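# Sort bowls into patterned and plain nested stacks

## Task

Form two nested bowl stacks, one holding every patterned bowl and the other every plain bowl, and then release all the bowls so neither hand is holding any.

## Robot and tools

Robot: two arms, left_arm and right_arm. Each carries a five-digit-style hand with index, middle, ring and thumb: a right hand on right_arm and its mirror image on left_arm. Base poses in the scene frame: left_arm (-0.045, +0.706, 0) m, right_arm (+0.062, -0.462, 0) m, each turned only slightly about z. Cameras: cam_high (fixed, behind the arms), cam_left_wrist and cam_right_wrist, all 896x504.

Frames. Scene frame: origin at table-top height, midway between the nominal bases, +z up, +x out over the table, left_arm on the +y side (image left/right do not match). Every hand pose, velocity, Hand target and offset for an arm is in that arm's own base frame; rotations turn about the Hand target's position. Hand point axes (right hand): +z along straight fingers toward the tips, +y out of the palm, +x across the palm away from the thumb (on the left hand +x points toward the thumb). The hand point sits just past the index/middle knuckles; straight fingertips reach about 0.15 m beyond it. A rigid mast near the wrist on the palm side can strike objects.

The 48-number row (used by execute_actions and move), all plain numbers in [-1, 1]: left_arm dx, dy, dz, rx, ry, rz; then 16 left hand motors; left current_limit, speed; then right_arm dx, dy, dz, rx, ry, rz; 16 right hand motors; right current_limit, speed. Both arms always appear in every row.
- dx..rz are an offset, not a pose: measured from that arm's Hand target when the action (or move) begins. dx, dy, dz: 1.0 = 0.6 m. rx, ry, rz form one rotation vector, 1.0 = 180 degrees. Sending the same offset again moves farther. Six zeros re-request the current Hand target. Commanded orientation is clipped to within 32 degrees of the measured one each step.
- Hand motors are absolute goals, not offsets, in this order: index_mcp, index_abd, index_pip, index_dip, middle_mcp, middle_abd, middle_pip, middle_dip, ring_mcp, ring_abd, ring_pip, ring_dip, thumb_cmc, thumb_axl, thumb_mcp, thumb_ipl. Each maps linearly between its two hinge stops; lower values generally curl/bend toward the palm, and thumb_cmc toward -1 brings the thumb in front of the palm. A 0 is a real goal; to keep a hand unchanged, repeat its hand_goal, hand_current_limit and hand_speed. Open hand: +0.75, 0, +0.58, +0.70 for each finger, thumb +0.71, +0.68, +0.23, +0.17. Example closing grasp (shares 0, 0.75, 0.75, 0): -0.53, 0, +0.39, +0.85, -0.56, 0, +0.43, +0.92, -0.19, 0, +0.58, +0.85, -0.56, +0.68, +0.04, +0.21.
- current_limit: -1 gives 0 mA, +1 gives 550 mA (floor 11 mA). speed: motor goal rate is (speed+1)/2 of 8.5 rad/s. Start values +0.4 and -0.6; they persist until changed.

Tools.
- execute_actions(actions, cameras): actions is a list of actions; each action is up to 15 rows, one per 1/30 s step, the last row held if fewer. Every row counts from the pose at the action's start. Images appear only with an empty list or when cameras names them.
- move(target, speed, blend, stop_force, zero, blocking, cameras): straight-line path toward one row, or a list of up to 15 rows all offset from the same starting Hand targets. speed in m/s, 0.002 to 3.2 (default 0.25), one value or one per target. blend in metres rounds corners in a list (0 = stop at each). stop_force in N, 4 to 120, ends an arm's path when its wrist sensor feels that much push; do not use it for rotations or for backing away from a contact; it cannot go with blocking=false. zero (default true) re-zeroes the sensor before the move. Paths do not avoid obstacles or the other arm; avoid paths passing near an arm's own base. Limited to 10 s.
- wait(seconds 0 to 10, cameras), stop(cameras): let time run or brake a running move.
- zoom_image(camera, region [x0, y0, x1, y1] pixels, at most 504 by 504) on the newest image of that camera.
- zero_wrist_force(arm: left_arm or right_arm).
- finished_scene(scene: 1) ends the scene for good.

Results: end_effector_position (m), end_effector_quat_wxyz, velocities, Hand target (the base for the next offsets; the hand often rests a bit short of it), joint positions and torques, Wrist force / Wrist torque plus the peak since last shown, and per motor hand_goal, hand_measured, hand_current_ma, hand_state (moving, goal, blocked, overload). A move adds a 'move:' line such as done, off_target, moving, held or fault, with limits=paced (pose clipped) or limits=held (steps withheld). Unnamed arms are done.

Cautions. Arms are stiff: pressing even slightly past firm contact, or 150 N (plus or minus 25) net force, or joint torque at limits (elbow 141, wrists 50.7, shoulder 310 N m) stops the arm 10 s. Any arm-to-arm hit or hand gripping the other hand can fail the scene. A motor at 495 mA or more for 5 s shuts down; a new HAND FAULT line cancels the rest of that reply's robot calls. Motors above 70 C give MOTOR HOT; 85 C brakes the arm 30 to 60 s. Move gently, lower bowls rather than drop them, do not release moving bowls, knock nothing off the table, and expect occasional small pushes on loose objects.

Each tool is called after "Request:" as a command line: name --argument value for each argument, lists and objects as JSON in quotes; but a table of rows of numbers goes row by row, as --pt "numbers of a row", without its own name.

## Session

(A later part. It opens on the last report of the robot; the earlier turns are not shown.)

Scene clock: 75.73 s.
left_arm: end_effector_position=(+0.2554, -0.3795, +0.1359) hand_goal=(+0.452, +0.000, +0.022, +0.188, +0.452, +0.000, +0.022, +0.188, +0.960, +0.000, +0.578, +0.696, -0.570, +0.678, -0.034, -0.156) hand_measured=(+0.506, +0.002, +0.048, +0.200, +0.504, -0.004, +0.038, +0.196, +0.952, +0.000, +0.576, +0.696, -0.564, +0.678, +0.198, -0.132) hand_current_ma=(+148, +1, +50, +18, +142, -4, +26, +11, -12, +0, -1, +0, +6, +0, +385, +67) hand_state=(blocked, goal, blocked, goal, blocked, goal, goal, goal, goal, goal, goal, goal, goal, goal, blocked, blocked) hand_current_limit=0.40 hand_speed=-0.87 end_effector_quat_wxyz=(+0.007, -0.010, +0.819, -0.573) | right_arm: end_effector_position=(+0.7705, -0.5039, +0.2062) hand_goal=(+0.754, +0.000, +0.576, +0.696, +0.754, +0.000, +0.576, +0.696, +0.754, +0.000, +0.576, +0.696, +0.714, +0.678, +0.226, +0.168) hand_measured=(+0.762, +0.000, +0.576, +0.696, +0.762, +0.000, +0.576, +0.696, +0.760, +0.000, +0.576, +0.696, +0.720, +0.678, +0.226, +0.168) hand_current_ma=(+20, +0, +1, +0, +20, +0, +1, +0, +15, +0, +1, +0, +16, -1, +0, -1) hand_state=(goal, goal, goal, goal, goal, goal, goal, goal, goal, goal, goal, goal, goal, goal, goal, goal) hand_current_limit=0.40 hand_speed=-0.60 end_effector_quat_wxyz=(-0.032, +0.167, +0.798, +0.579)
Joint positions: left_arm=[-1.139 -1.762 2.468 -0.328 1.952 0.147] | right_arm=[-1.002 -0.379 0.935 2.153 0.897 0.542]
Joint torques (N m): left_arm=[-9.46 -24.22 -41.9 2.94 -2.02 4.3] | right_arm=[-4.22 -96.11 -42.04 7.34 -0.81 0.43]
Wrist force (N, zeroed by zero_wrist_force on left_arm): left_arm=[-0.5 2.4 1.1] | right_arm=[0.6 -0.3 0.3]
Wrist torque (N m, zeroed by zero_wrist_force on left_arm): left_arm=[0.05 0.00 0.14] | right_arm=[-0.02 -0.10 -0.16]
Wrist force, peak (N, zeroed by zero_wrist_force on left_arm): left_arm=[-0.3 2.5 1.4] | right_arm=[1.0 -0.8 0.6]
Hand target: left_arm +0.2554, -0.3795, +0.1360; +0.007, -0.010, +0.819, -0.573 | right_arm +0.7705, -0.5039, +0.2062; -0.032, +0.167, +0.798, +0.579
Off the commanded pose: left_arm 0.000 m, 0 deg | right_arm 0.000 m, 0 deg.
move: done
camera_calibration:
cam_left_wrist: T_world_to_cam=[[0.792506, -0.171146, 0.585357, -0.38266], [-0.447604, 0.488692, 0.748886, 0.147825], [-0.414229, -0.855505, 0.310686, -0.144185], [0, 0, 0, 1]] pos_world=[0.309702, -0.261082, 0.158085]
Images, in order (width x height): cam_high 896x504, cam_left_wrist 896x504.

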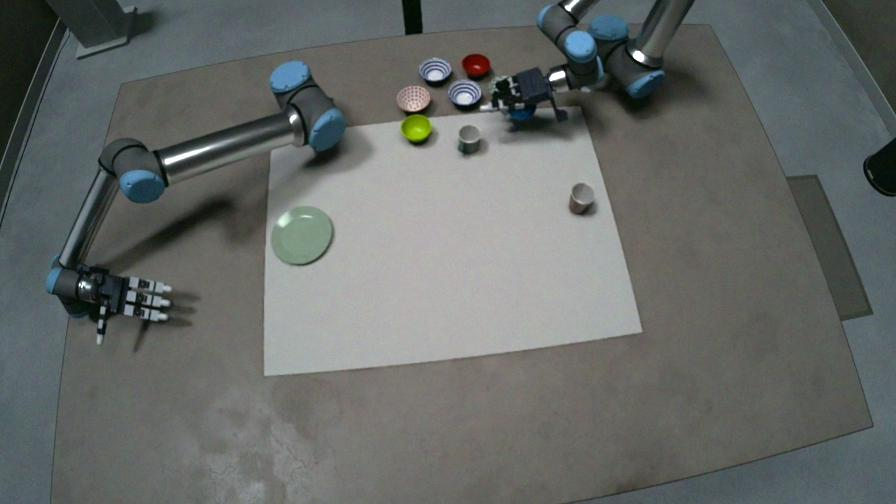

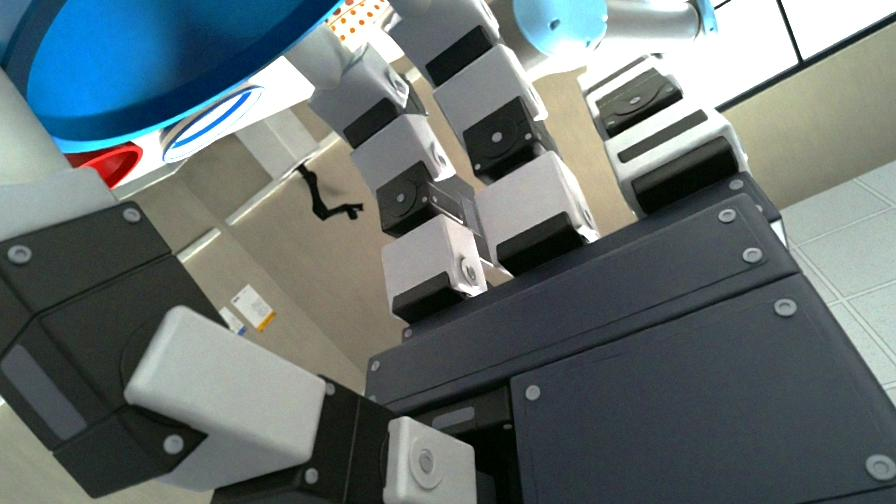

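Request:
move --pt "0 0 0.14 0 0 0 0.452 0 0.022 0.188 0.452 0 0.022 0.188 0.96 0 0.577 0.696 -0.571 0.677 -0.034 -0.157 0.4 -0.87 0 0 0 0 0 0 0.754 0 0.576 0.696 0.754 0 0.576 0.696 0.754 0 0.576 0.696 0.714 0.678 0.226 0.168 0.4 -0.6" --pt "0.037 -0.58 0.14 0 0 0 0.452 0 0.022 0.188 0.452 0 0.022 0.188 0.96 0 0.577 0.696 -0.571 0.677 -0.034 -0.157 0.4 -0.87 0 0 0 0 0 0 0.754 0 0.576 0.696 0.754 0 0.576 0.696 0.754 0 0.576 0.696 0.714 0.678 0.226 0.168 0.4 -0.6" --pt "0.037 -0.6192 0.0733 0 0 0 0.452 0 0.022 0.188 0.452 0 0.022 0.188 0.96 0 0.577 0.696 -0.571 0.677 -0.034 -0.157 0.4 -0.87 0 0 0 0 0 0 0.754 0 0.576 0.696 0.754 0 0.576 0.696 0.754 0 0.576 0.696 0.714 0.678 0.226 0.168 0.4 -0.6" --speed 0.2 --blend '[0.04,0.03,0]' --cameras '["cam_high","cam_left_wrist"]'

Request:
zoom_image --camera "cam_high" --region '[370, 50, 510, 170]'

Scene clock: 80.57 s.
left_arm: end_effector_position=(+0.2776, -0.7509, +0.1801) hand_goal=(+0.452, +0.000, +0.022, +0.188, +0.452, +0.000, +0.022, +0.188, +0.960, +0.000, +0.578, +0.696, -0.570, +0.678, -0.034, -0.156) hand_measured=(+0.506, +0.002, +0.048, +0.200, +0.504, -0.004, +0.038, +0.196, +0.952, +0.000, +0.576, +0.696, -0.564, +0.678, +0.198, -0.132) hand_current_ma=(+146, +1, +51, +19, +139, -4, +27, +11, -13, +0, -1, +0, +6, +0, +385, +69) hand_state=(blocked, goal, blocked, goal, blocked, goal, goal, goal, goal, goal, goal, goal, goal, goal, blocked, blocked) hand_current_limit=0.40 hand_speed=-0.87 end_effector_quat_wxyz=(+0.007, -0.010, +0.819, -0.573) | right_arm: end_effector_position=(+0.7705, -0.5039, +0.2062) hand_goal=(+0.754, +0.000, +0.576, +0.696, +0.754, +0.000, +0.576, +0.696, +0.754, +0.000, +0.576, +0.696, +0.714, +0.678, +0.226, +0.168) hand_measured=(+0.762, +0.000, +0.576, +0.696, +0.762, +0.000, +0.576, +0.696, +0.760, +0.000, +0.576, +0.696, +0.720, +0.678, +0.226, +0.168) hand_current_ma=(+20, +0, +1, +0, +20, +0, +1, +0, +15, +0, +1, +0, +16, -1, +0, -1) hand_state=(goal, goal, goal, goal, goal, goal, goal, goal, goal, goal, goal, goal, goal, goal, goal, goal) hand_current_limit=0.40 hand_speed=-0.60 end_effector_quat_wxyz=(-0.032, +0.167, +0.798, +0.579)
Joint positions: left_arm=[-1.36 -1.303 1.887 -0.229 1.745 0.065] | right_arm=[-1.002 -0.379 0.935 2.153 0.897 0.542]
Joint torques (N m): left_arm=[-9.88 -37.04 -45.61 -4 -2.05 -3.67] | right_arm=[-6.54 -95.71 -42.24 7.1 -0.83 0.18]
Wrist force (N, zeroed by zero_wrist_force on left_arm): left_arm=[-0.3 1.8 1.3] | right_arm=[0.6 -0.3 0.6]
Wrist torque (N m, zeroed by zero_wrist_force on left_arm): left_arm=[0.05 -0.01 0.33] | right_arm=[-0.05 -0.11 -0.15]
Wrist force, peak (N, zeroed by zero_wrist_force on left_arm): left_arm=[-0.5 3.4 1.5] | right_arm=[0.6 -0.4 1.1]
Hand target: left_arm +0.2776, -0.7510, +0.1800; +0.007, -0.010, +0.819, -0.573 | right_arm +0.7705, -0.5039, +0.2062; -0.032, +0.167, +0.798, +0.579
Off the commanded pose: left_arm 0.000 m, 0 deg | right_arm 0.000 m, 0 deg.
move: done; blend cut to 0.0232 m at target 2
camera_calibration:
cam_left_wrist: T_world_to_cam=[[0.792473, -0.171214, 0.585382, -0.489785], [-0.447586, 0.48873, 0.748872, 0.306107], [-0.414311, -0.85547, 0.310673, -0.466434], [0, 0, 0, 1]] pos_world=[0.331902, -0.632482, 0.202385]
Images, in order (width x height): cam_high 896x504, cam_left_wrist 896x504.

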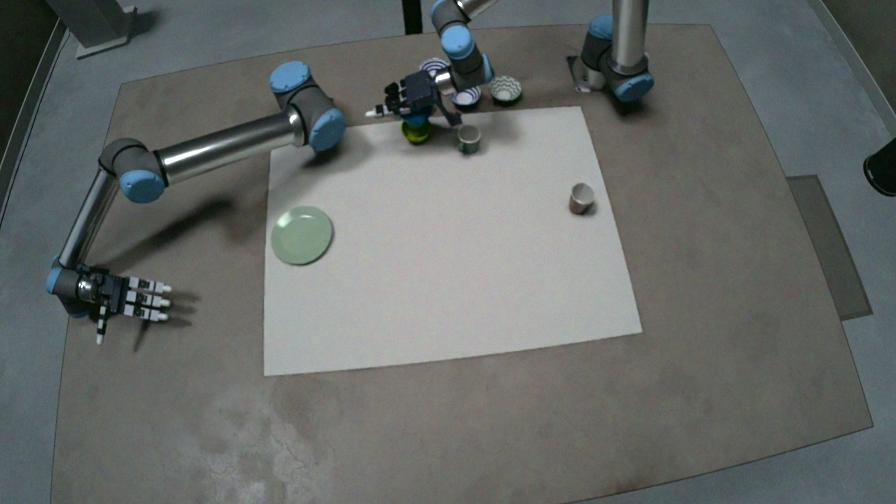

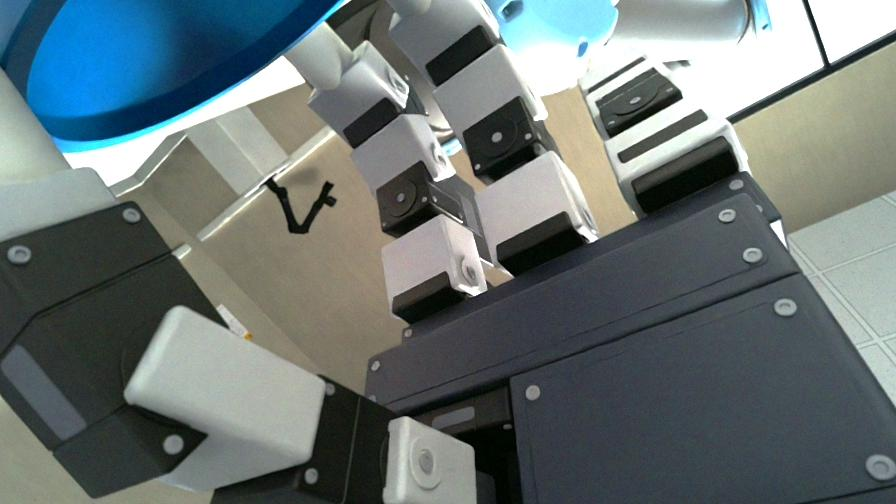

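Scaled by 3.600 from the camera's 896x504 image, which has a finer 1280x720 frame.

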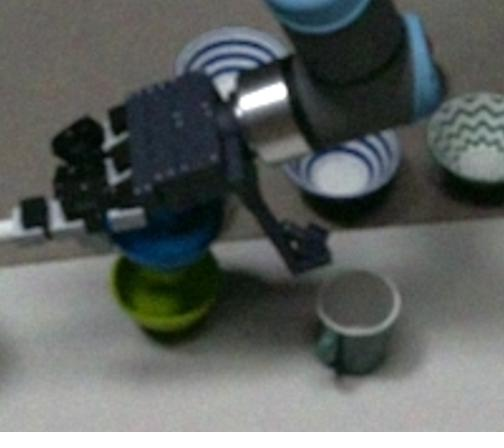

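Request:
zoom_image --camera "cam_high" --region '[390, 95, 440, 155]'

Scaled by 8.400 from the camera's 896x504 image, which has a finer 1280x720 frame.

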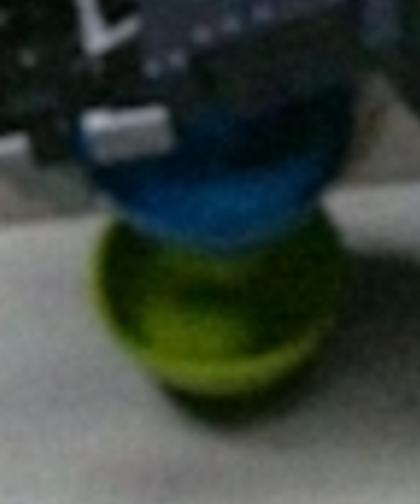

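Request:
move --pt "0 0 -0.15 0 0 0 0.452 0 0.022 0.188 0.452 0 0.022 0.188 0.96 0 0.577 0.696 -0.571 0.677 -0.034 -0.157 0.4 -0.87 0 0 0 0 0 0 0.754 0 0.576 0.696 0.754 0 0.576 0.696 0.754 0 0.576 0.696 0.714 0.678 0.226 0.168 0.4 -0.6" --speed 0.04 --stop_force 4 --cameras '["cam_high","cam_left_wrist"]'

Request:
zoom_image --camera "cam_high" --region '[370, 50, 510, 170]'

Scene clock: 85.40 s.
left_arm: end_effector_position=(+0.2776, -0.7510, +0.0998) hand_goal=(+0.452, +0.000, +0.022, +0.188, +0.452, +0.000, +0.022, +0.188, +0.960, +0.000, +0.578, +0.696, -0.570, +0.678, -0.034, -0.156) hand_measured=(+0.504, +0.002, +0.048, +0.200, +0.502, -0.004, +0.038, +0.196, +0.950, +0.000, +0.576, +0.696, -0.564, +0.678, +0.198, -0.132) hand_current_ma=(+141, +1, +52, +19, +134, -4, +27, +11, -14, +0, -1, +0, +9, +0, +385, +69) hand_state=(blocked, goal, blocked, goal, blocked, goal, goal, goal, goal, goal, goal, goal, goal, goal, blocked, blocked) hand_current_limit=0.40 hand_speed=-0.87 end_effector_quat_wxyz=(+0.007, -0.010, +0.819, -0.573) | right_arm: end_effector_position=(+0.7705, -0.5039, +0.2062) hand_goal=(+0.754, +0.000, +0.576, +0.696, +0.754, +0.000, +0.576, +0.696, +0.754, +0.000, +0.576, +0.696, +0.714, +0.678, +0.226, +0.168) hand_measured=(+0.762, +0.000, +0.576, +0.696, +0.762, +0.000, +0.576, +0.696, +0.760, +0.000, +0.576, +0.696, +0.720, +0.678, +0.226, +0.168) hand_current_ma=(+20, +0, +1, +0, +20, +0, +1, +0, +15, +0, +1, +0, +16, -1, +0, -1) hand_state=(goal, goal, goal, goal, goal, goal, goal, goal, goal, goal, goal, goal, goal, goal, goal, goal) hand_current_limit=0.40 hand_speed=-0.60 end_effector_quat_wxyz=(-0.032, +0.167, +0.798, +0.579)
Joint positions: left_arm=[-1.36 -1.218 1.944 -0.371 1.745 0.065] | right_arm=[-1.002 -0.379 0.935 2.153 0.897 0.542]
Joint torques (N m): left_arm=[2.02 -66.95 -42.76 3.25 -0.89 0.94] | right_arm=[-4.51 -95.42 -42.24 7.09 -0.33 -0.44]
Wrist force (N, zeroed by zero_wrist_force on left_arm): left_arm=[-0.3 1.6 1.5] | right_arm=[0.3 -0.3 0.1]
Wrist torque (N m, zeroed by zero_wrist_force on left_arm): left_arm=[0.03 -0.03 0.34] | right_arm=[-0.03 -0.06 -0.17]
Wrist force, peak (N, zeroed by zero_wrist_force on left_arm): left_arm=[0.3 -1.8 2.5] | right_arm=[1.1 -0.4 0.6]
Hand target: left_arm +0.2776, -0.7510, +0.0998; +0.007, -0.010, +0.819, -0.573 (not the last commanded pose) | right_arm +0.7705, -0.5039, +0.2062; -0.032, +0.167, +0.798, +0.579
Off the commanded pose: left_arm 0.010 m, 0 deg | right_arm 0.000 m, 0 deg.
move: contact (left_arm)
camera_calibration:
cam_left_wrist: T_world_to_cam=[[0.792456, -0.171272, 0.585388, -0.442749], [-0.447603, 0.488664, 0.748906, 0.366205], [-0.414325, -0.855496, 0.310583, -0.441616], [0, 0, 0, 1]] pos_world=[0.331802, -0.632582, 0.122085]
Images, in order (width x height): cam_high 896x504, cam_left_wrist 896x504.

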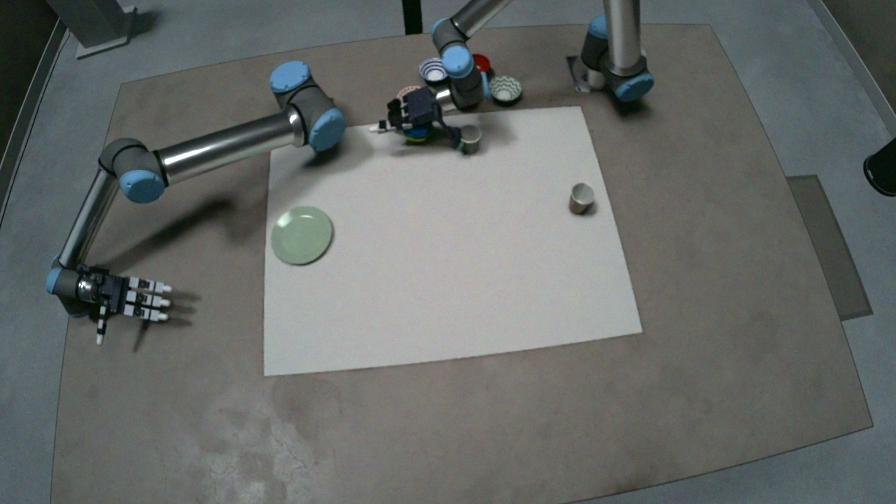

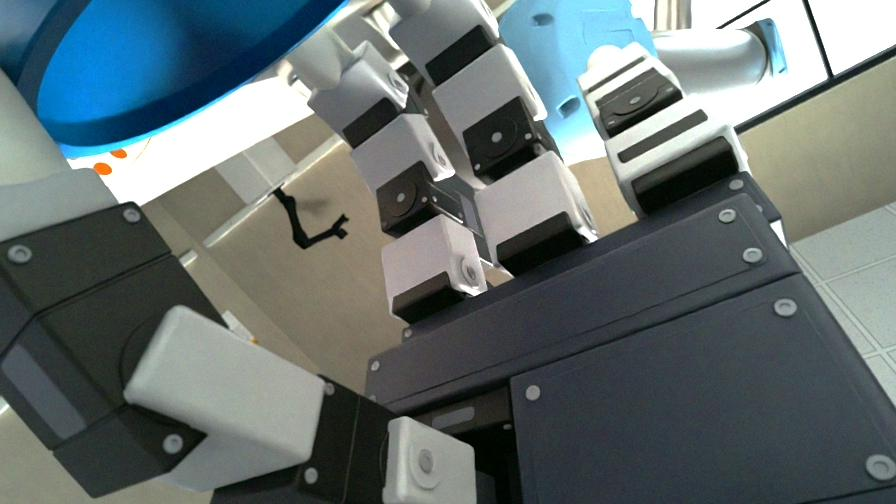

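Scaled by 3.600 from the camera's 896x504 image, which has a finer 1280x720 frame.

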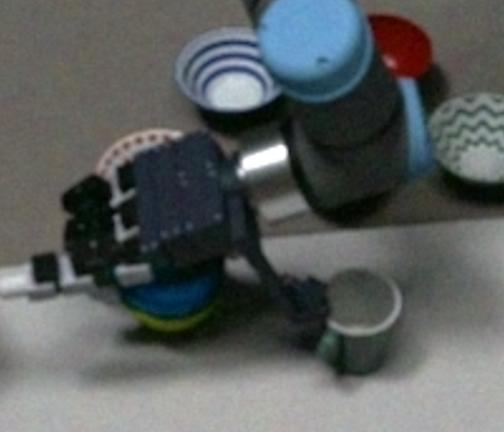

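Request:
move --pt "0 0 0 0 0 0 0.8 0 0.022 0.188 0.8 0 0.022 0.188 0.96 0 0.577 0.696 -0.571 0.677 0.393 -0.157 0.4 -0.9 0 0 0 0 0 0 0.754 0 0.576 0.696 0.754 0 0.576 0.696 0.754 0 0.576 0.696 0.714 0.678 0.226 0.168 0.4 -0.6" --pt "0 0 0.2 0 0 0 0.8 0 0.022 0.188 0.8 0 0.022 0.188 0.96 0 0.577 0.696 -0.571 0.677 0.393 -0.157 0.4 -0.9 0 0 0 0 0 0 0.754 0 0.576 0.696 0.754 0 0.576 0.696 0.754 0 0.576 0.696 0.714 0.678 0.226 0.168 0.4 -0.6" --speed 0.15 --cameras '["cam_high","cam_left_wrist"]'

Request:
zoom_image --camera "cam_high" --region '[370, 50, 510, 170]'

Scene clock: 89.23 s.
left_arm: end_effector_position=(+0.2776, -0.7510, +0.2196) hand_goal=(+0.800, +0.000, +0.022, +0.188, +0.800, +0.000, +0.022, +0.188, +0.960, +0.000, +0.578, +0.696, -0.570, +0.678, +0.394, -0.156) hand_measured=(+0.782, +0.002, +0.024, +0.192, +0.778, -0.002, +0.024, +0.190, +0.950, +0.000, +0.576, +0.696, -0.568, +0.678, +0.388, -0.154) hand_current_ma=(-32, +1, +1, +3, -43, -2, +1, +2, -14, +0, -1, +0, +2, +0, -10, +2) hand_state=(goal, goal, goal, goal, blocked, goal, goal, goal, goal, goal, goal, goal, goal, goal, goal, goal) hand_current_limit=0.40 hand_speed=-0.90 end_effector_quat_wxyz=(+0.007, -0.010, +0.819, -0.573) | right_arm: end_effector_position=(+0.7705, -0.5039, +0.2062) hand_goal=(+0.754, +0.000, +0.576, +0.696, +0.754, +0.000, +0.576, +0.696, +0.754, +0.000, +0.576, +0.696, +0.714, +0.678, +0.226, +0.168) hand_measured=(+0.762, +0.000, +0.576, +0.696, +0.762, +0.000, +0.576, +0.696, +0.760, +0.000, +0.576, +0.696, +0.720, +0.678, +0.226, +0.168) hand_current_ma=(+20, +0, +1, +0, +20, +0, +1, +0, +15, +0, +1, +0, +16, -1, +0, -1) hand_state=(goal, goal, goal, goal, goal, goal, goal, goal, goal, goal, goal, goal, goal, goal, goal, goal) hand_current_limit=0.40 hand_speed=-0.60 end_effector_quat_wxyz=(-0.032, +0.167, +0.798, +0.579)
Joint positions: left_arm=[-1.36 -1.338 1.851 -0.158 1.745 0.065] | right_arm=[-1.002 -0.379 0.935 2.153 0.897 0.542]
Joint torques (N m): left_arm=[-6.76 -64.95 -46.41 2.8 -1.35 3.64] | right_arm=[-4.05 -95.69 -40.6 7.26 0.67 -0.31]
Wrist force (N, zeroed by zero_wrist_force on left_arm): left_arm=[-0.1 1.1 1.1] | right_arm=[0.2 -0.4 0.1]
Wrist torque (N m, zeroed by zero_wrist_force on left_arm): left_arm=[0.01 -0.04 0.35] | right_arm=[-0.01 -0.05 -0.19]
Wrist force, peak (N, zeroed by zero_wrist_force on left_arm): left_arm=[0.0 2.2 1.5] | right_arm=[0.8 -0.9 0.4]
Hand target: left_arm +0.2776, -0.7510, +0.2198; +0.007, -0.010, +0.819, -0.573 | right_arm +0.7705, -0.5039, +0.2062; -0.032, +0.167, +0.798, +0.579
Off the commanded pose: left_arm 0.000 m, 0 deg | right_arm 0.000 m, 0 deg.
move: done
camera_calibration:
cam_left_wrist: T_world_to_cam=[[0.792575, -0.171223, 0.585242, -0.512914], [-0.447481, 0.488666, 0.748977, 0.276426], [-0.41423, -0.855505, 0.310685, -0.478758], [0, 0, 0, 1]] pos_world=[0.331902, -0.632482, 0.241885]
Images, in order (width x height): cam_high 896x504, cam_left_wrist 896x504.

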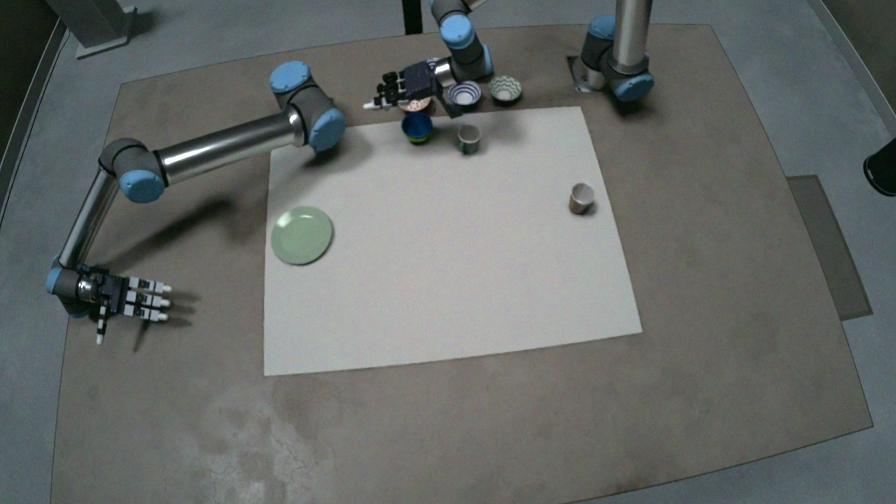

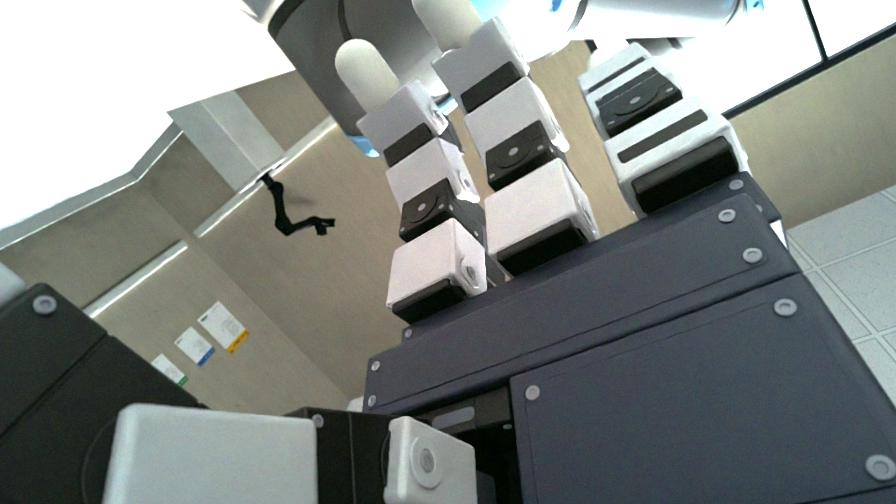

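Scaled by 3.600 from the camera's 896x504 image, which has a finer 1280x720 frame.

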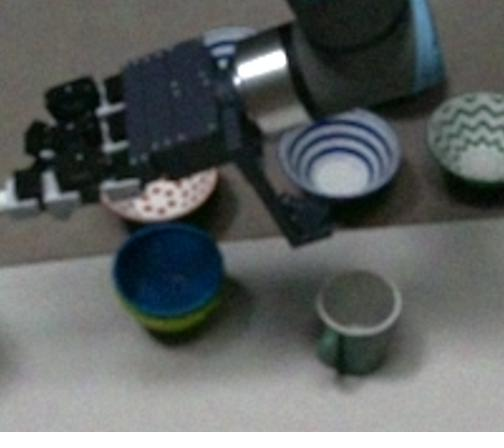

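Request:
move --pt "-0.2788 0.5855 -0.1163 0 0 -0.2222 0.781 0 0.066 0.188 0.781 0 0.066 0.188 0.96 0 0.577 0.696 -0.571 0.677 0.427 -0.157 0.4 -0.7 0 0 0 0 0 0 0.754 0 0.576 0.696 0.754 0 0.576 0.696 0.754 0 0.576 0.696 0.714 0.678 0.226 0.168 0.4 -0.6" --speed 0.25 --cameras '["cam_high","cam_left_wrist"]'

Request:
zoom_image --camera "cam_high" --region '[430, 20, 570, 140]'

Scene clock: 93.93 s.
left_arm: end_effector_position=(+0.1104, -0.3999, +0.1500) hand_goal=(+0.782, +0.000, +0.066, +0.188, +0.782, +0.000, +0.066, +0.188, +0.960, +0.000, +0.578, +0.696, -0.570, +0.678, +0.428, -0.156) hand_measured=(+0.776, +0.002, +0.060, +0.192, +0.774, -0.002, +0.062, +0.190, +0.950, +0.000, +0.576, +0.696, -0.568, +0.678, +0.422, -0.154) hand_current_ma=(-8, +1, -7, +3, -12, -2, -5, +2, -14, +0, -1, +0, +1, +0, -11, +2) hand_state=(goal, goal, goal, goal, goal, goal, goal, goal, goal, goal, goal, goal, goal, goal, goal, goal) hand_current_limit=0.40 hand_speed=-0.70 end_effector_quat_wxyz=(-0.189, +0.271, +0.773, -0.541) | right_arm: end_effector_position=(+0.7705, -0.5039, +0.2062) hand_goal=(+0.754, +0.000, +0.576, +0.696, +0.754, +0.000, +0.576, +0.696, +0.754, +0.000, +0.576, +0.696, +0.714, +0.678, +0.226, +0.168) hand_measured=(+0.762, +0.000, +0.576, +0.696, +0.762, +0.000, +0.576, +0.696, +0.760, +0.000, +0.576, +0.696, +0.720, +0.678, +0.226, +0.168) hand_current_ma=(+20, +0, +1, +0, +20, +0, +1, +0, +15, +0, +1, +0, +16, -1, +0, -1) hand_state=(goal, goal, goal, goal, goal, goal, goal, goal, goal, goal, goal, goal, goal, goal, goal, goal) hand_current_limit=0.40 hand_speed=-0.60 end_effector_quat_wxyz=(-0.032, +0.167, +0.798, +0.579)
Joint positions: left_arm=[-1.292 -1.655 2.372 -0.156 2.442 0.448] | right_arm=[-1.002 -0.379 0.935 2.153 0.897 0.542]
Joint torques (N m): left_arm=[16.04 -33.65 -27.76 4.17 3.12 3.93] | right_arm=[-3.75 -95.58 -41.8 7.18 0.73 -0.87]
Wrist force (N, zeroed by zero_wrist_force on left_arm): left_arm=[-0.5 1.4 1.5] | right_arm=[0.6 -0.4 -0.1]
Wrist torque (N m, zeroed by zero_wrist_force on left_arm): left_arm=[-0.03 -0.01 -0.04] | right_arm=[0.00 -0.10 -0.15]
Wrist force, peak (N, zeroed by zero_wrist_force on left_arm): left_arm=[-0.8 0.7 2.5] | right_arm=[1.4 -0.1 0.5]
Hand target: left_arm +0.1103, -0.3997, +0.1500; -0.189, +0.271, +0.773, -0.541 | right_arm +0.7705, -0.5039, +0.2062; -0.032, +0.167, +0.798, +0.579
Off the commanded pose: left_arm 0.000 m, 0 deg | right_arm 0.000 m, 0 deg.
move: done
camera_calibration:
cam_left_wrist: T_world_to_cam=[[0.497237, -0.640353, 0.585409, -0.434533], [-0.0290698, 0.662059, 0.748888, 0.105329], [-0.867127, -0.389393, 0.310585, 0.0103527], [0, 0, 0, 1]] pos_world=[0.228105, -0.343957, 0.172285]
Images, in order (width x height): cam_high 896x504, cam_left_wrist 896x504.

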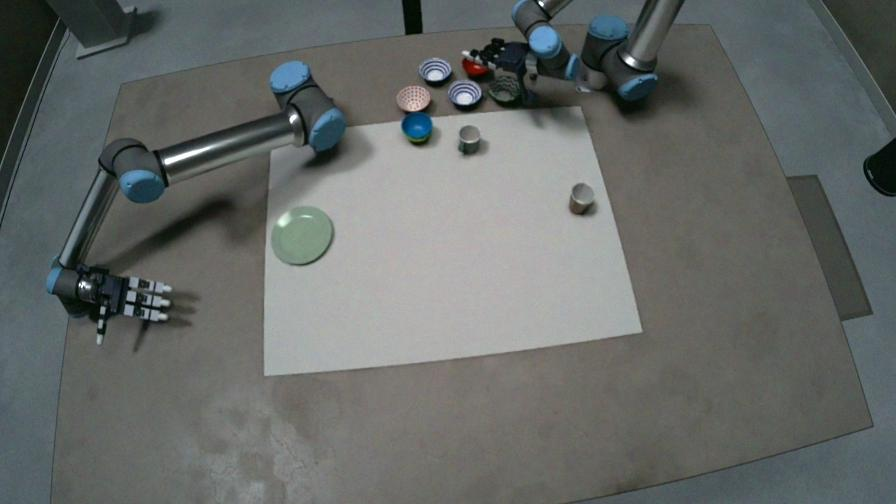

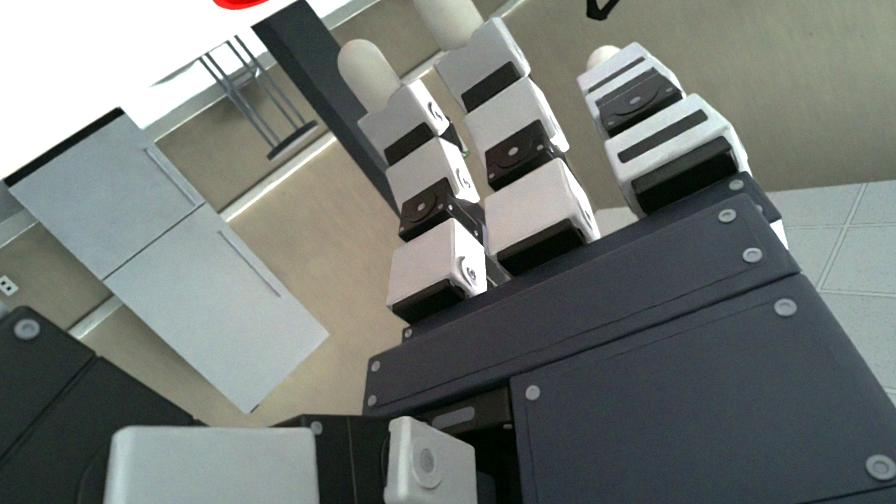

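Scaled by 3.600 from the camera's 896x504 image, which has a finer 1280x720 frame.

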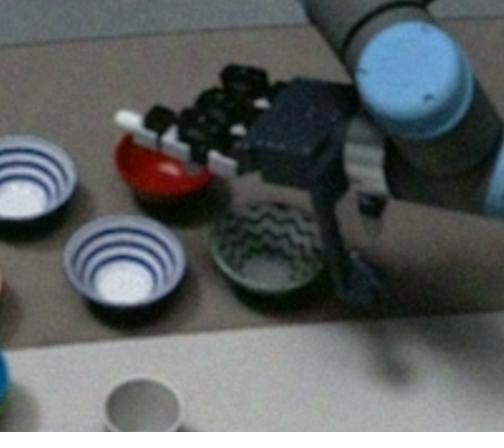

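Request:
move --pt "0 0 -0.12 0 0 0 0.781 0 0.066 0.188 0.781 0 0.066 0.188 0.96 0 0.577 0.696 -0.571 0.677 0.427 -0.157 0.4 -0.7 0 0 0 0 0 0 0.754 0 0.576 0.696 0.754 0 0.576 0.696 0.754 0 0.576 0.696 0.714 0.678 0.226 0.168 0.4 -0.6" --speed 0.08 --stop_force 5 --cameras '["cam_high","cam_left_wrist"]'

Request:
zoom_image --camera "cam_high" --region '[440, 30, 540, 130]'

Request:
zoom_image --camera "cam_left_wrist" --region '[0, 0, 504, 300]'

Scene clock: 96.40 s.
left_arm: end_effector_position=(+0.1103, -0.3997, +0.0780) hand_goal=(+0.782, +0.000, +0.066, +0.188, +0.782, +0.000, +0.066, +0.188, +0.960, +0.000, +0.578, +0.696, -0.570, +0.678, +0.428, -0.156) hand_measured=(+0.776, +0.002, +0.060, +0.192, +0.774, -0.002, +0.062, +0.190, +0.950, +0.000, +0.576, +0.696, -0.568, +0.678, +0.422, -0.154) hand_current_ma=(-8, +1, -7, +3, -12, -2, -5, +2, -14, +0, -1, +0, +1, +0, -11, +2) hand_state=(goal, goal, goal, goal, goal, goal, goal, goal, goal, goal, goal, goal, goal, goal, goal, goal) hand_current_limit=0.40 hand_speed=-0.70 end_effector_quat_wxyz=(-0.189, +0.271, +0.773, -0.541) | right_arm: end_effector_position=(+0.7705, -0.5039, +0.2062) hand_goal=(+0.754, +0.000, +0.576, +0.696, +0.754, +0.000, +0.576, +0.696, +0.754, +0.000, +0.576, +0.696, +0.714, +0.678, +0.226, +0.168) hand_measured=(+0.762, +0.000, +0.576, +0.696, +0.762, +0.000, +0.576, +0.696, +0.760, +0.000, +0.576, +0.696, +0.720, +0.678, +0.226, +0.168) hand_current_ma=(+20, +0, +1, +0, +20, +0, +1, +0, +15, +0, +1, +0, +16, -1, +0, -1) hand_state=(goal, goal, goal, goal, goal, goal, goal, goal, goal, goal, goal, goal, goal, goal, goal, goal) hand_current_limit=0.40 hand_speed=-0.60 end_effector_quat_wxyz=(-0.032, +0.167, +0.798, +0.579)
Joint positions: left_arm=[-1.292 -1.529 2.433 -0.343 2.443 0.449] | right_arm=[-1.002 -0.379 0.935 2.153 0.897 0.542]
Joint torques (N m): left_arm=[-4.95 -9.23 -20.51 -3.04 2.66 -3.6] | right_arm=[-2.58 -97.92 -40.72 7.09 1.18 -1.16]
Wrist force (N, zeroed by zero_wrist_force on left_arm): left_arm=[-0.1 1.0 1.0] | right_arm=[0.5 0.0 0.2]
Wrist torque (N m, zeroed by zero_wrist_force on left_arm): left_arm=[-0.05 -0.07 0.34] | right_arm=[0.02 -0.09 -0.16]
Wrist force, peak (N, zeroed by zero_wrist_force on left_arm): left_arm=[-0.1 1.7 1.4] | right_arm=[1.2 -0.1 0.3]
Hand target: left_arm +0.1103, -0.3997, +0.0780; -0.189, +0.271, +0.773, -0.541 | right_arm +0.7705, -0.5039, +0.2062; -0.032, +0.167, +0.798, +0.579
Off the commanded pose: left_arm 0.000 m, 0 deg | right_arm 0.000 m, 0 deg.
move: done
camera_calibration:
cam_left_wrist: T_world_to_cam=[[0.497031, -0.640555, 0.585362, -0.392287], [-0.0288141, 0.662033, 0.748921, 0.159108], [-0.867254, -0.389104, 0.310594, 0.0327948], [0, 0, 0, 1]] pos_world=[0.228005, -0.343856, 0.100285]
Images, in order (width x height): cam_high 896x504, cam_left_wrist 896x504.

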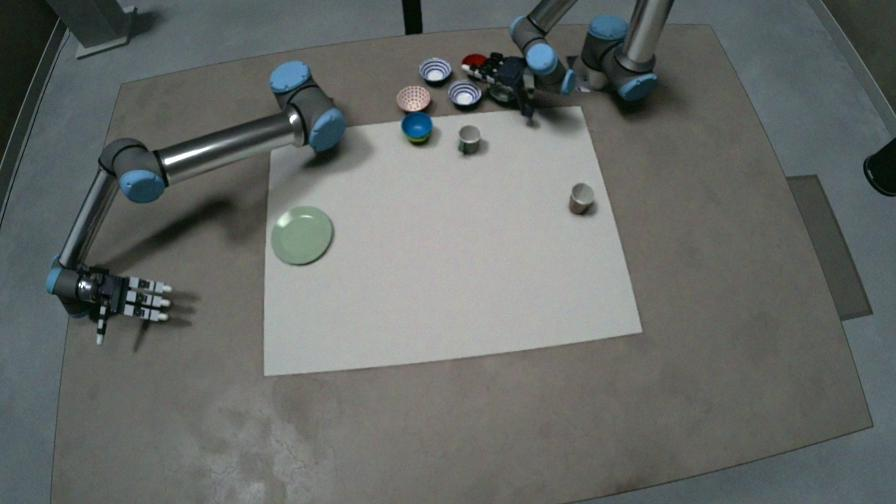

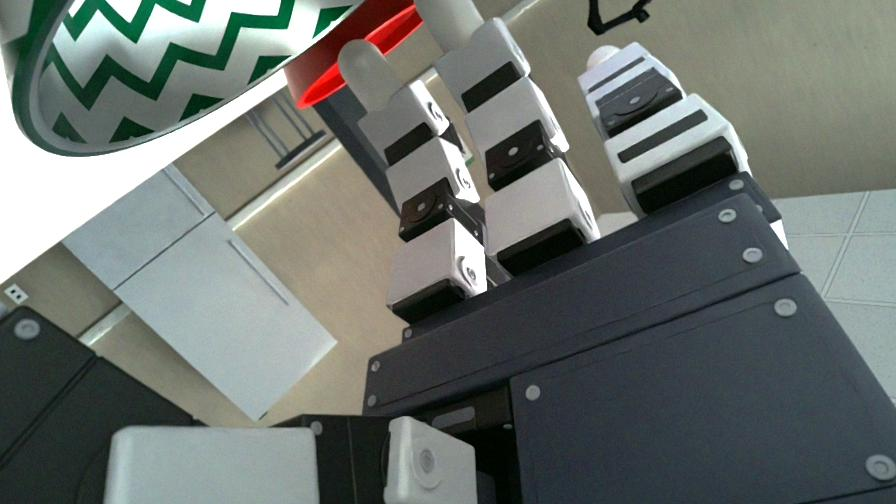

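Scaled by 5.040 from the camera's 896x504 image, which has a finer 1280x720 frame.

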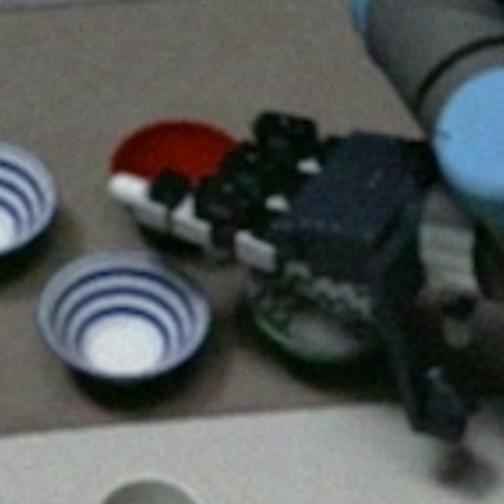

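Scaled by 1.000.

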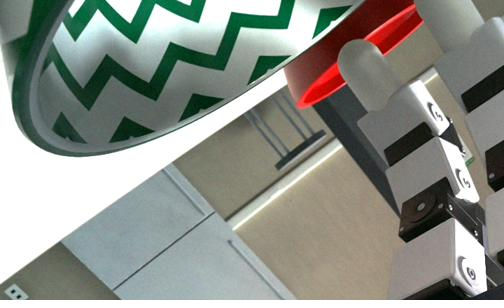

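Request:
move --pt "0.0113 -0.0128 -0.0033 0 0 0 0.781 0 0.066 0.188 0.781 0 0.066 0.188 0.96 0 0.577 0.696 -0.571 0.677 0.427 -0.157 0.4 -0.7 0 0 0 0 0 0 0.754 0 0.576 0.696 0.754 0 0.576 0.696 0.754 0 0.576 0.696 0.714 0.678 0.226 0.168 0.4 -0.6" --pt "0.0113 -0.0128 -0.0033 0 0 0 0.781 0 0.066 0.188 0.781 0 0.066 0.188 0.96 0 0.577 0.696 -0.571 0.677 0.28 -0.157 0.4 -0.8 0 0 0 0 0 0 0.754 0 0.576 0.696 0.754 0 0.576 0.696 0.754 0 0.576 0.696 0.714 0.678 0.226 0.168 0.4 -0.6" --pt "0.0113 -0.0128 -0.0033 0 0 0 0.5 0 0.066 0.188 0.5 0 0.066 0.188 0.96 0 0.577 0.696 -0.571 0.677 -0.034 -0.157 0.4 -0.87 0 0 0 0 0 0 0.754 0 0.576 0.696 0.754 0 0.576 0.696 0.754 0 0.576 0.696 0.714 0.678 0.226 0.168 0.4 -0.6" --speed 0.08 --cameras '["cam_high","cam_left_wrist"]'

Request:
zoom_image --camera "cam_high" --region '[440, 30, 540, 130]'

Scene clock: 102.03 s.
left_arm: end_effector_position=(+0.1171, -0.4074, +0.0761) hand_goal=(+0.500, +0.000, +0.066, +0.188, +0.500, +0.000, +0.066, +0.188, +0.960, +0.000, +0.578, +0.696, -0.570, +0.678, -0.034, -0.156) hand_measured=(+0.610, +0.002, +0.110, +0.208, +0.592, -0.006, +0.088, +0.196, +0.950, +0.000, +0.576, +0.696, -0.568, +0.678, +0.192, -0.138) hand_current_ma=(+385, +1, +104, +34, +310, -5, +40, +12, -14, +0, -1, +0, +2, +0, +385, +46) hand_state=(blocked, goal, blocked, goal, blocked, goal, blocked, goal, goal, goal, goal, goal, goal, goal, blocked, goal) hand_current_limit=0.40 hand_speed=-0.87 end_effector_quat_wxyz=(-0.189, +0.271, +0.773, -0.541) | right_arm: end_effector_position=(+0.7705, -0.5039, +0.2062) hand_goal=(+0.754, +0.000, +0.576, +0.696, +0.754, +0.000, +0.576, +0.696, +0.754, +0.000, +0.576, +0.696, +0.714, +0.678, +0.226, +0.168) hand_measured=(+0.762, +0.000, +0.576, +0.696, +0.762, +0.000, +0.576, +0.696, +0.760, +0.000, +0.576, +0.696, +0.720, +0.678, +0.226, +0.168) hand_current_ma=(+20, +0, +1, +0, +20, +0, +1, +0, +15, +0, +1, +0, +16, -1, +0, -1) hand_state=(goal, goal, goal, goal, goal, goal, goal, goal, goal, goal, goal, goal, goal, goal, goal, goal) hand_current_limit=0.40 hand_speed=-0.60 end_effector_quat_wxyz=(-0.032, +0.167, +0.798, +0.579)
Joint positions: left_arm=[-1.278 -1.505 2.413 -0.339 2.454 0.46] | right_arm=[-1.002 -0.379 0.935 2.153 0.897 0.542]
Joint torques (N m): left_arm=[15.44 -8.35 -27.83 3.96 2.12 3.7] | right_arm=[-0.83 -97.59 -41.76 6.83 1.47 -0.85]
Wrist force (N, zeroed by zero_wrist_force on left_arm): left_arm=[-0.3 -3.1 1.4] | right_arm=[0.6 -0.5 0.1]
Wrist torque (N m, zeroed by zero_wrist_force on left_arm): left_arm=[0.04 -0.04 -0.06] | right_arm=[-0.02 -0.10 -0.16]
Wrist force, peak (N, zeroed by zero_wrist_force on left_arm): left_arm=[-0.5 -3.6 1.1] | right_arm=[1.2 -0.5 0.4]
Hand target: left_arm +0.1171, -0.4074, +0.0760; -0.189, +0.271, +0.773, -0.541 | right_arm +0.7705, -0.5039, +0.2062; -0.032, +0.167, +0.798, +0.579
Off the commanded pose: left_arm 0.000 m, 0 deg | right_arm 0.000 m, 0 deg.
move: done
camera_calibration:
cam_left_wrist: T_world_to_cam=[[0.496988, -0.640564, 0.58539, -0.399424], [-0.0288201, 0.662044, 0.748911, 0.165906], [-0.867279, -0.389071, 0.310567, 0.0363373], [0, 0, 0, 1]] pos_world=[0.234805, -0.351556, 0.0982846]
Images, in order (width x height): cam_high 896x504, cam_left_wrist 896x504.

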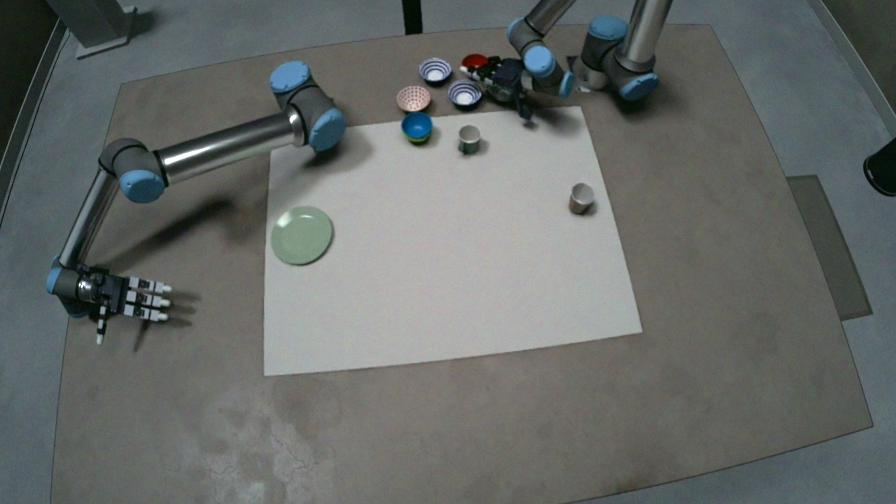

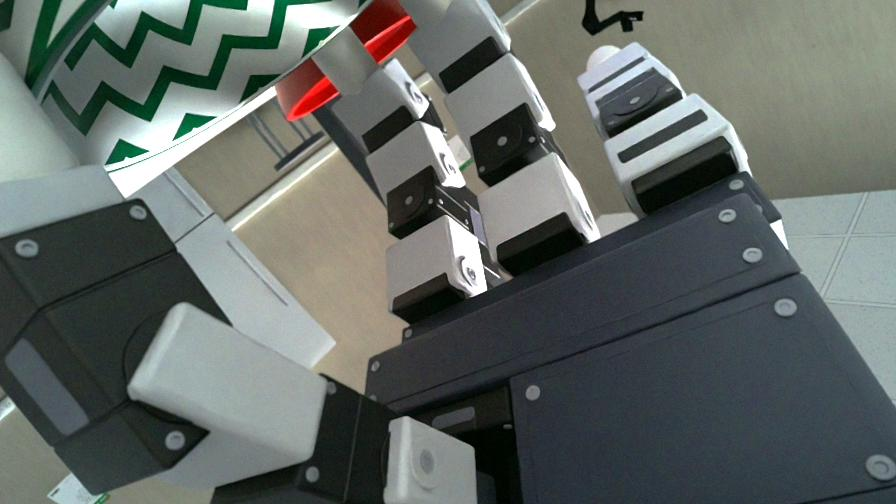

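Scaled by 5.040 from the camera's 896x504 image, which has a finer 1280x720 frame.

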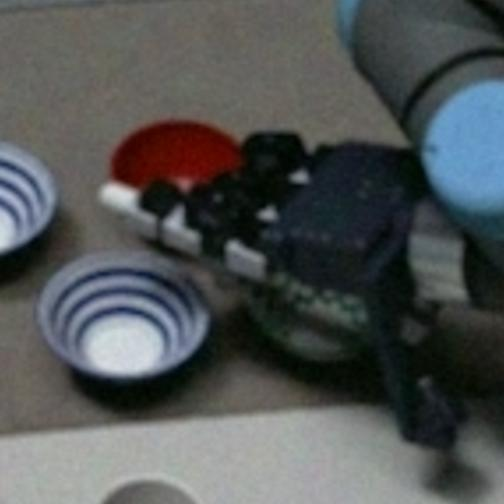

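Request:
move --pt "0 0 0.1 0 0 0 0.5 0 0.066 0.188 0.5 0 0.066 0.188 0.96 0 0.577 0.696 -0.571 0.677 -0.034 -0.157 0.4 -0.87 0 0 0 0 0 0 0.754 0 0.576 0.696 0.754 0 0.576 0.696 0.754 0 0.576 0.696 0.714 0.678 0.226 0.168 0.4 -0.6" --speed 0.08 --cameras '["cam_high","cam_left_wrist"]'

Request:
zoom_image --camera "cam_high" --region '[440, 30, 540, 130]'

Scene clock: 104.03 s.
left_arm: end_effector_position=(+0.1171, -0.4073, +0.1359) hand_goal=(+0.500, +0.000, +0.066, +0.188, +0.500, +0.000, +0.066, +0.188, +0.960, +0.000, +0.578, +0.696, -0.570, +0.678, -0.034, -0.156) hand_measured=(+0.588, +0.002, +0.112, +0.214, +0.570, -0.006, +0.090, +0.202, +0.950, +0.000, +0.576, +0.696, -0.564, +0.678, +0.192, -0.118) hand_current_ma=(+288, +1, +112, +53, +212, -6, +45, +23, -14, +0, -1, +0, +7, +0, +385, +127) hand_state=(blocked, goal, blocked, blocked, blocked, goal, blocked, goal, goal, goal, goal, goal, goal, goal, blocked, blocked) hand_current_limit=0.40 hand_speed=-0.87 end_effector_quat_wxyz=(-0.189, +0.271, +0.773, -0.541) | right_arm: end_effector_position=(+0.7705, -0.5039, +0.2062) hand_goal=(+0.754, +0.000, +0.576, +0.696, +0.754, +0.000, +0.576, +0.696, +0.754, +0.000, +0.576, +0.696, +0.714, +0.678, +0.226, +0.168) hand_measured=(+0.762, +0.000, +0.576, +0.696, +0.762, +0.000, +0.576, +0.696, +0.760, +0.000, +0.576, +0.696, +0.720, +0.678, +0.226, +0.168) hand_current_ma=(+20, +0, +1, +0, +20, +0, +1, +0, +15, +0, +1, +0, +16, -1, +0, -1) hand_state=(goal, goal, goal, goal, goal, goal, goal, goal, goal, goal, goal, goal, goal, goal, goal, goal) hand_current_limit=0.40 hand_speed=-0.60 end_effector_quat_wxyz=(-0.032, +0.167, +0.798, +0.579)
Joint positions: left_arm=[-1.278 -1.611 2.366 -0.186 2.454 0.46] | right_arm=[-1.002 -0.379 0.935 2.153 0.897 0.542]
Joint torques (N m): left_arm=[2.34 -34.98 -40.33 5.08 -0.08 4.02] | right_arm=[-0.45 -96.71 -41.17 6.93 2.05 -0.73]
Wrist force (N, zeroed by zero_wrist_force on left_arm): left_arm=[-0.5 3.5 1.7] | right_arm=[0.6 -0.3 0.3]
Wrist torque (N m, zeroed by zero_wrist_force on left_arm): left_arm=[0.03 -0.03 -0.01] | right_arm=[-0.04 -0.11 -0.15]
Wrist force, peak (N, zeroed by zero_wrist_force on left_arm): left_arm=[-0.2 4.1 2.1] | right_arm=[1.2 -0.7 0.5]
Hand target: left_arm +0.1171, -0.4074, +0.1360; -0.189, +0.271, +0.773, -0.541 | right_arm +0.7705, -0.5039, +0.2062; -0.032, +0.167, +0.798, +0.579
Off the commanded pose: left_arm 0.000 m, 0 deg | right_arm 0.000 m, 0 deg.
move: done
camera_calibration:
cam_left_wrist: T_world_to_cam=[[0.496932, -0.640589, 0.58541, -0.434487], [-0.0287626, 0.66207, 0.74889, 0.121045], [-0.867312, -0.388986, 0.310579, 0.0177704], [0, 0, 0, 1]] pos_world=[0.234805, -0.351555, 0.158185]
Images, in order (width x height): cam_high 896x504, cam_left_wrist 896x504.

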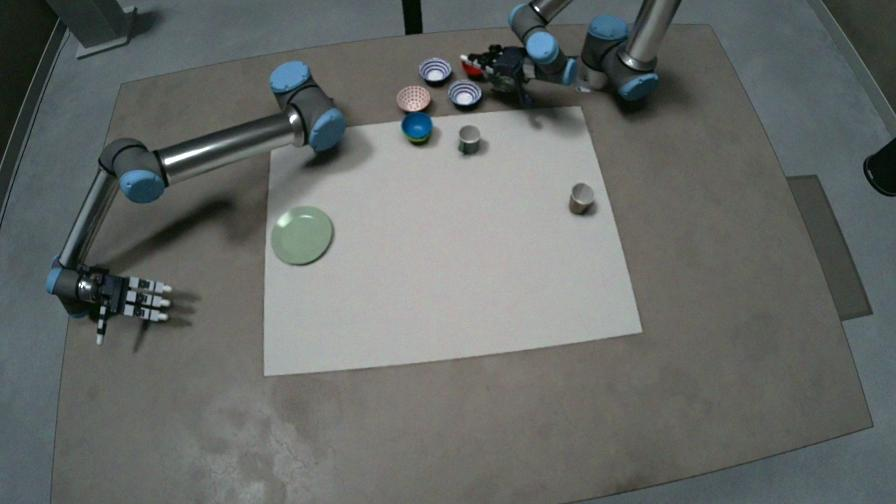

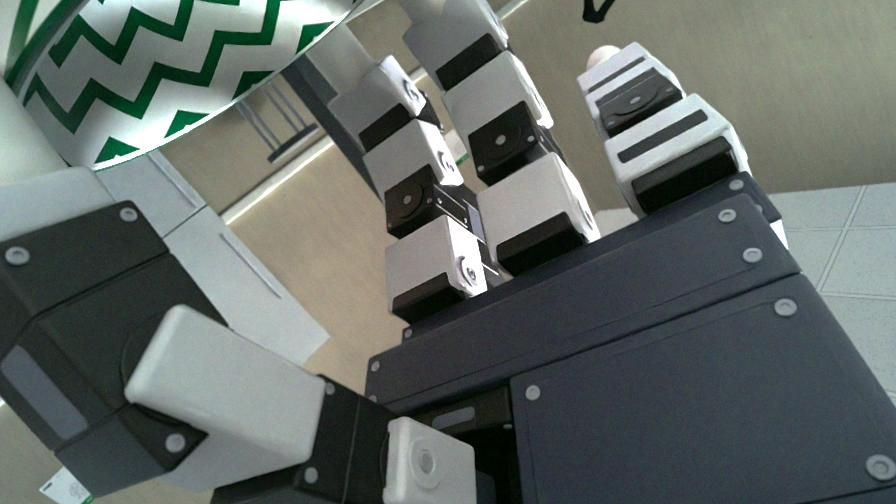

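Scaled by 5.040 from the camera's 896x504 image, which has a finer 1280x720 frame.

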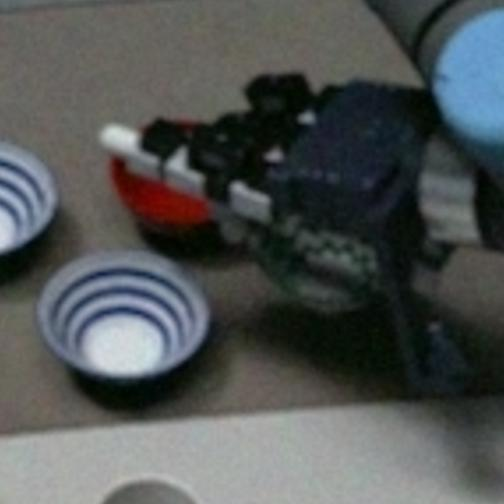

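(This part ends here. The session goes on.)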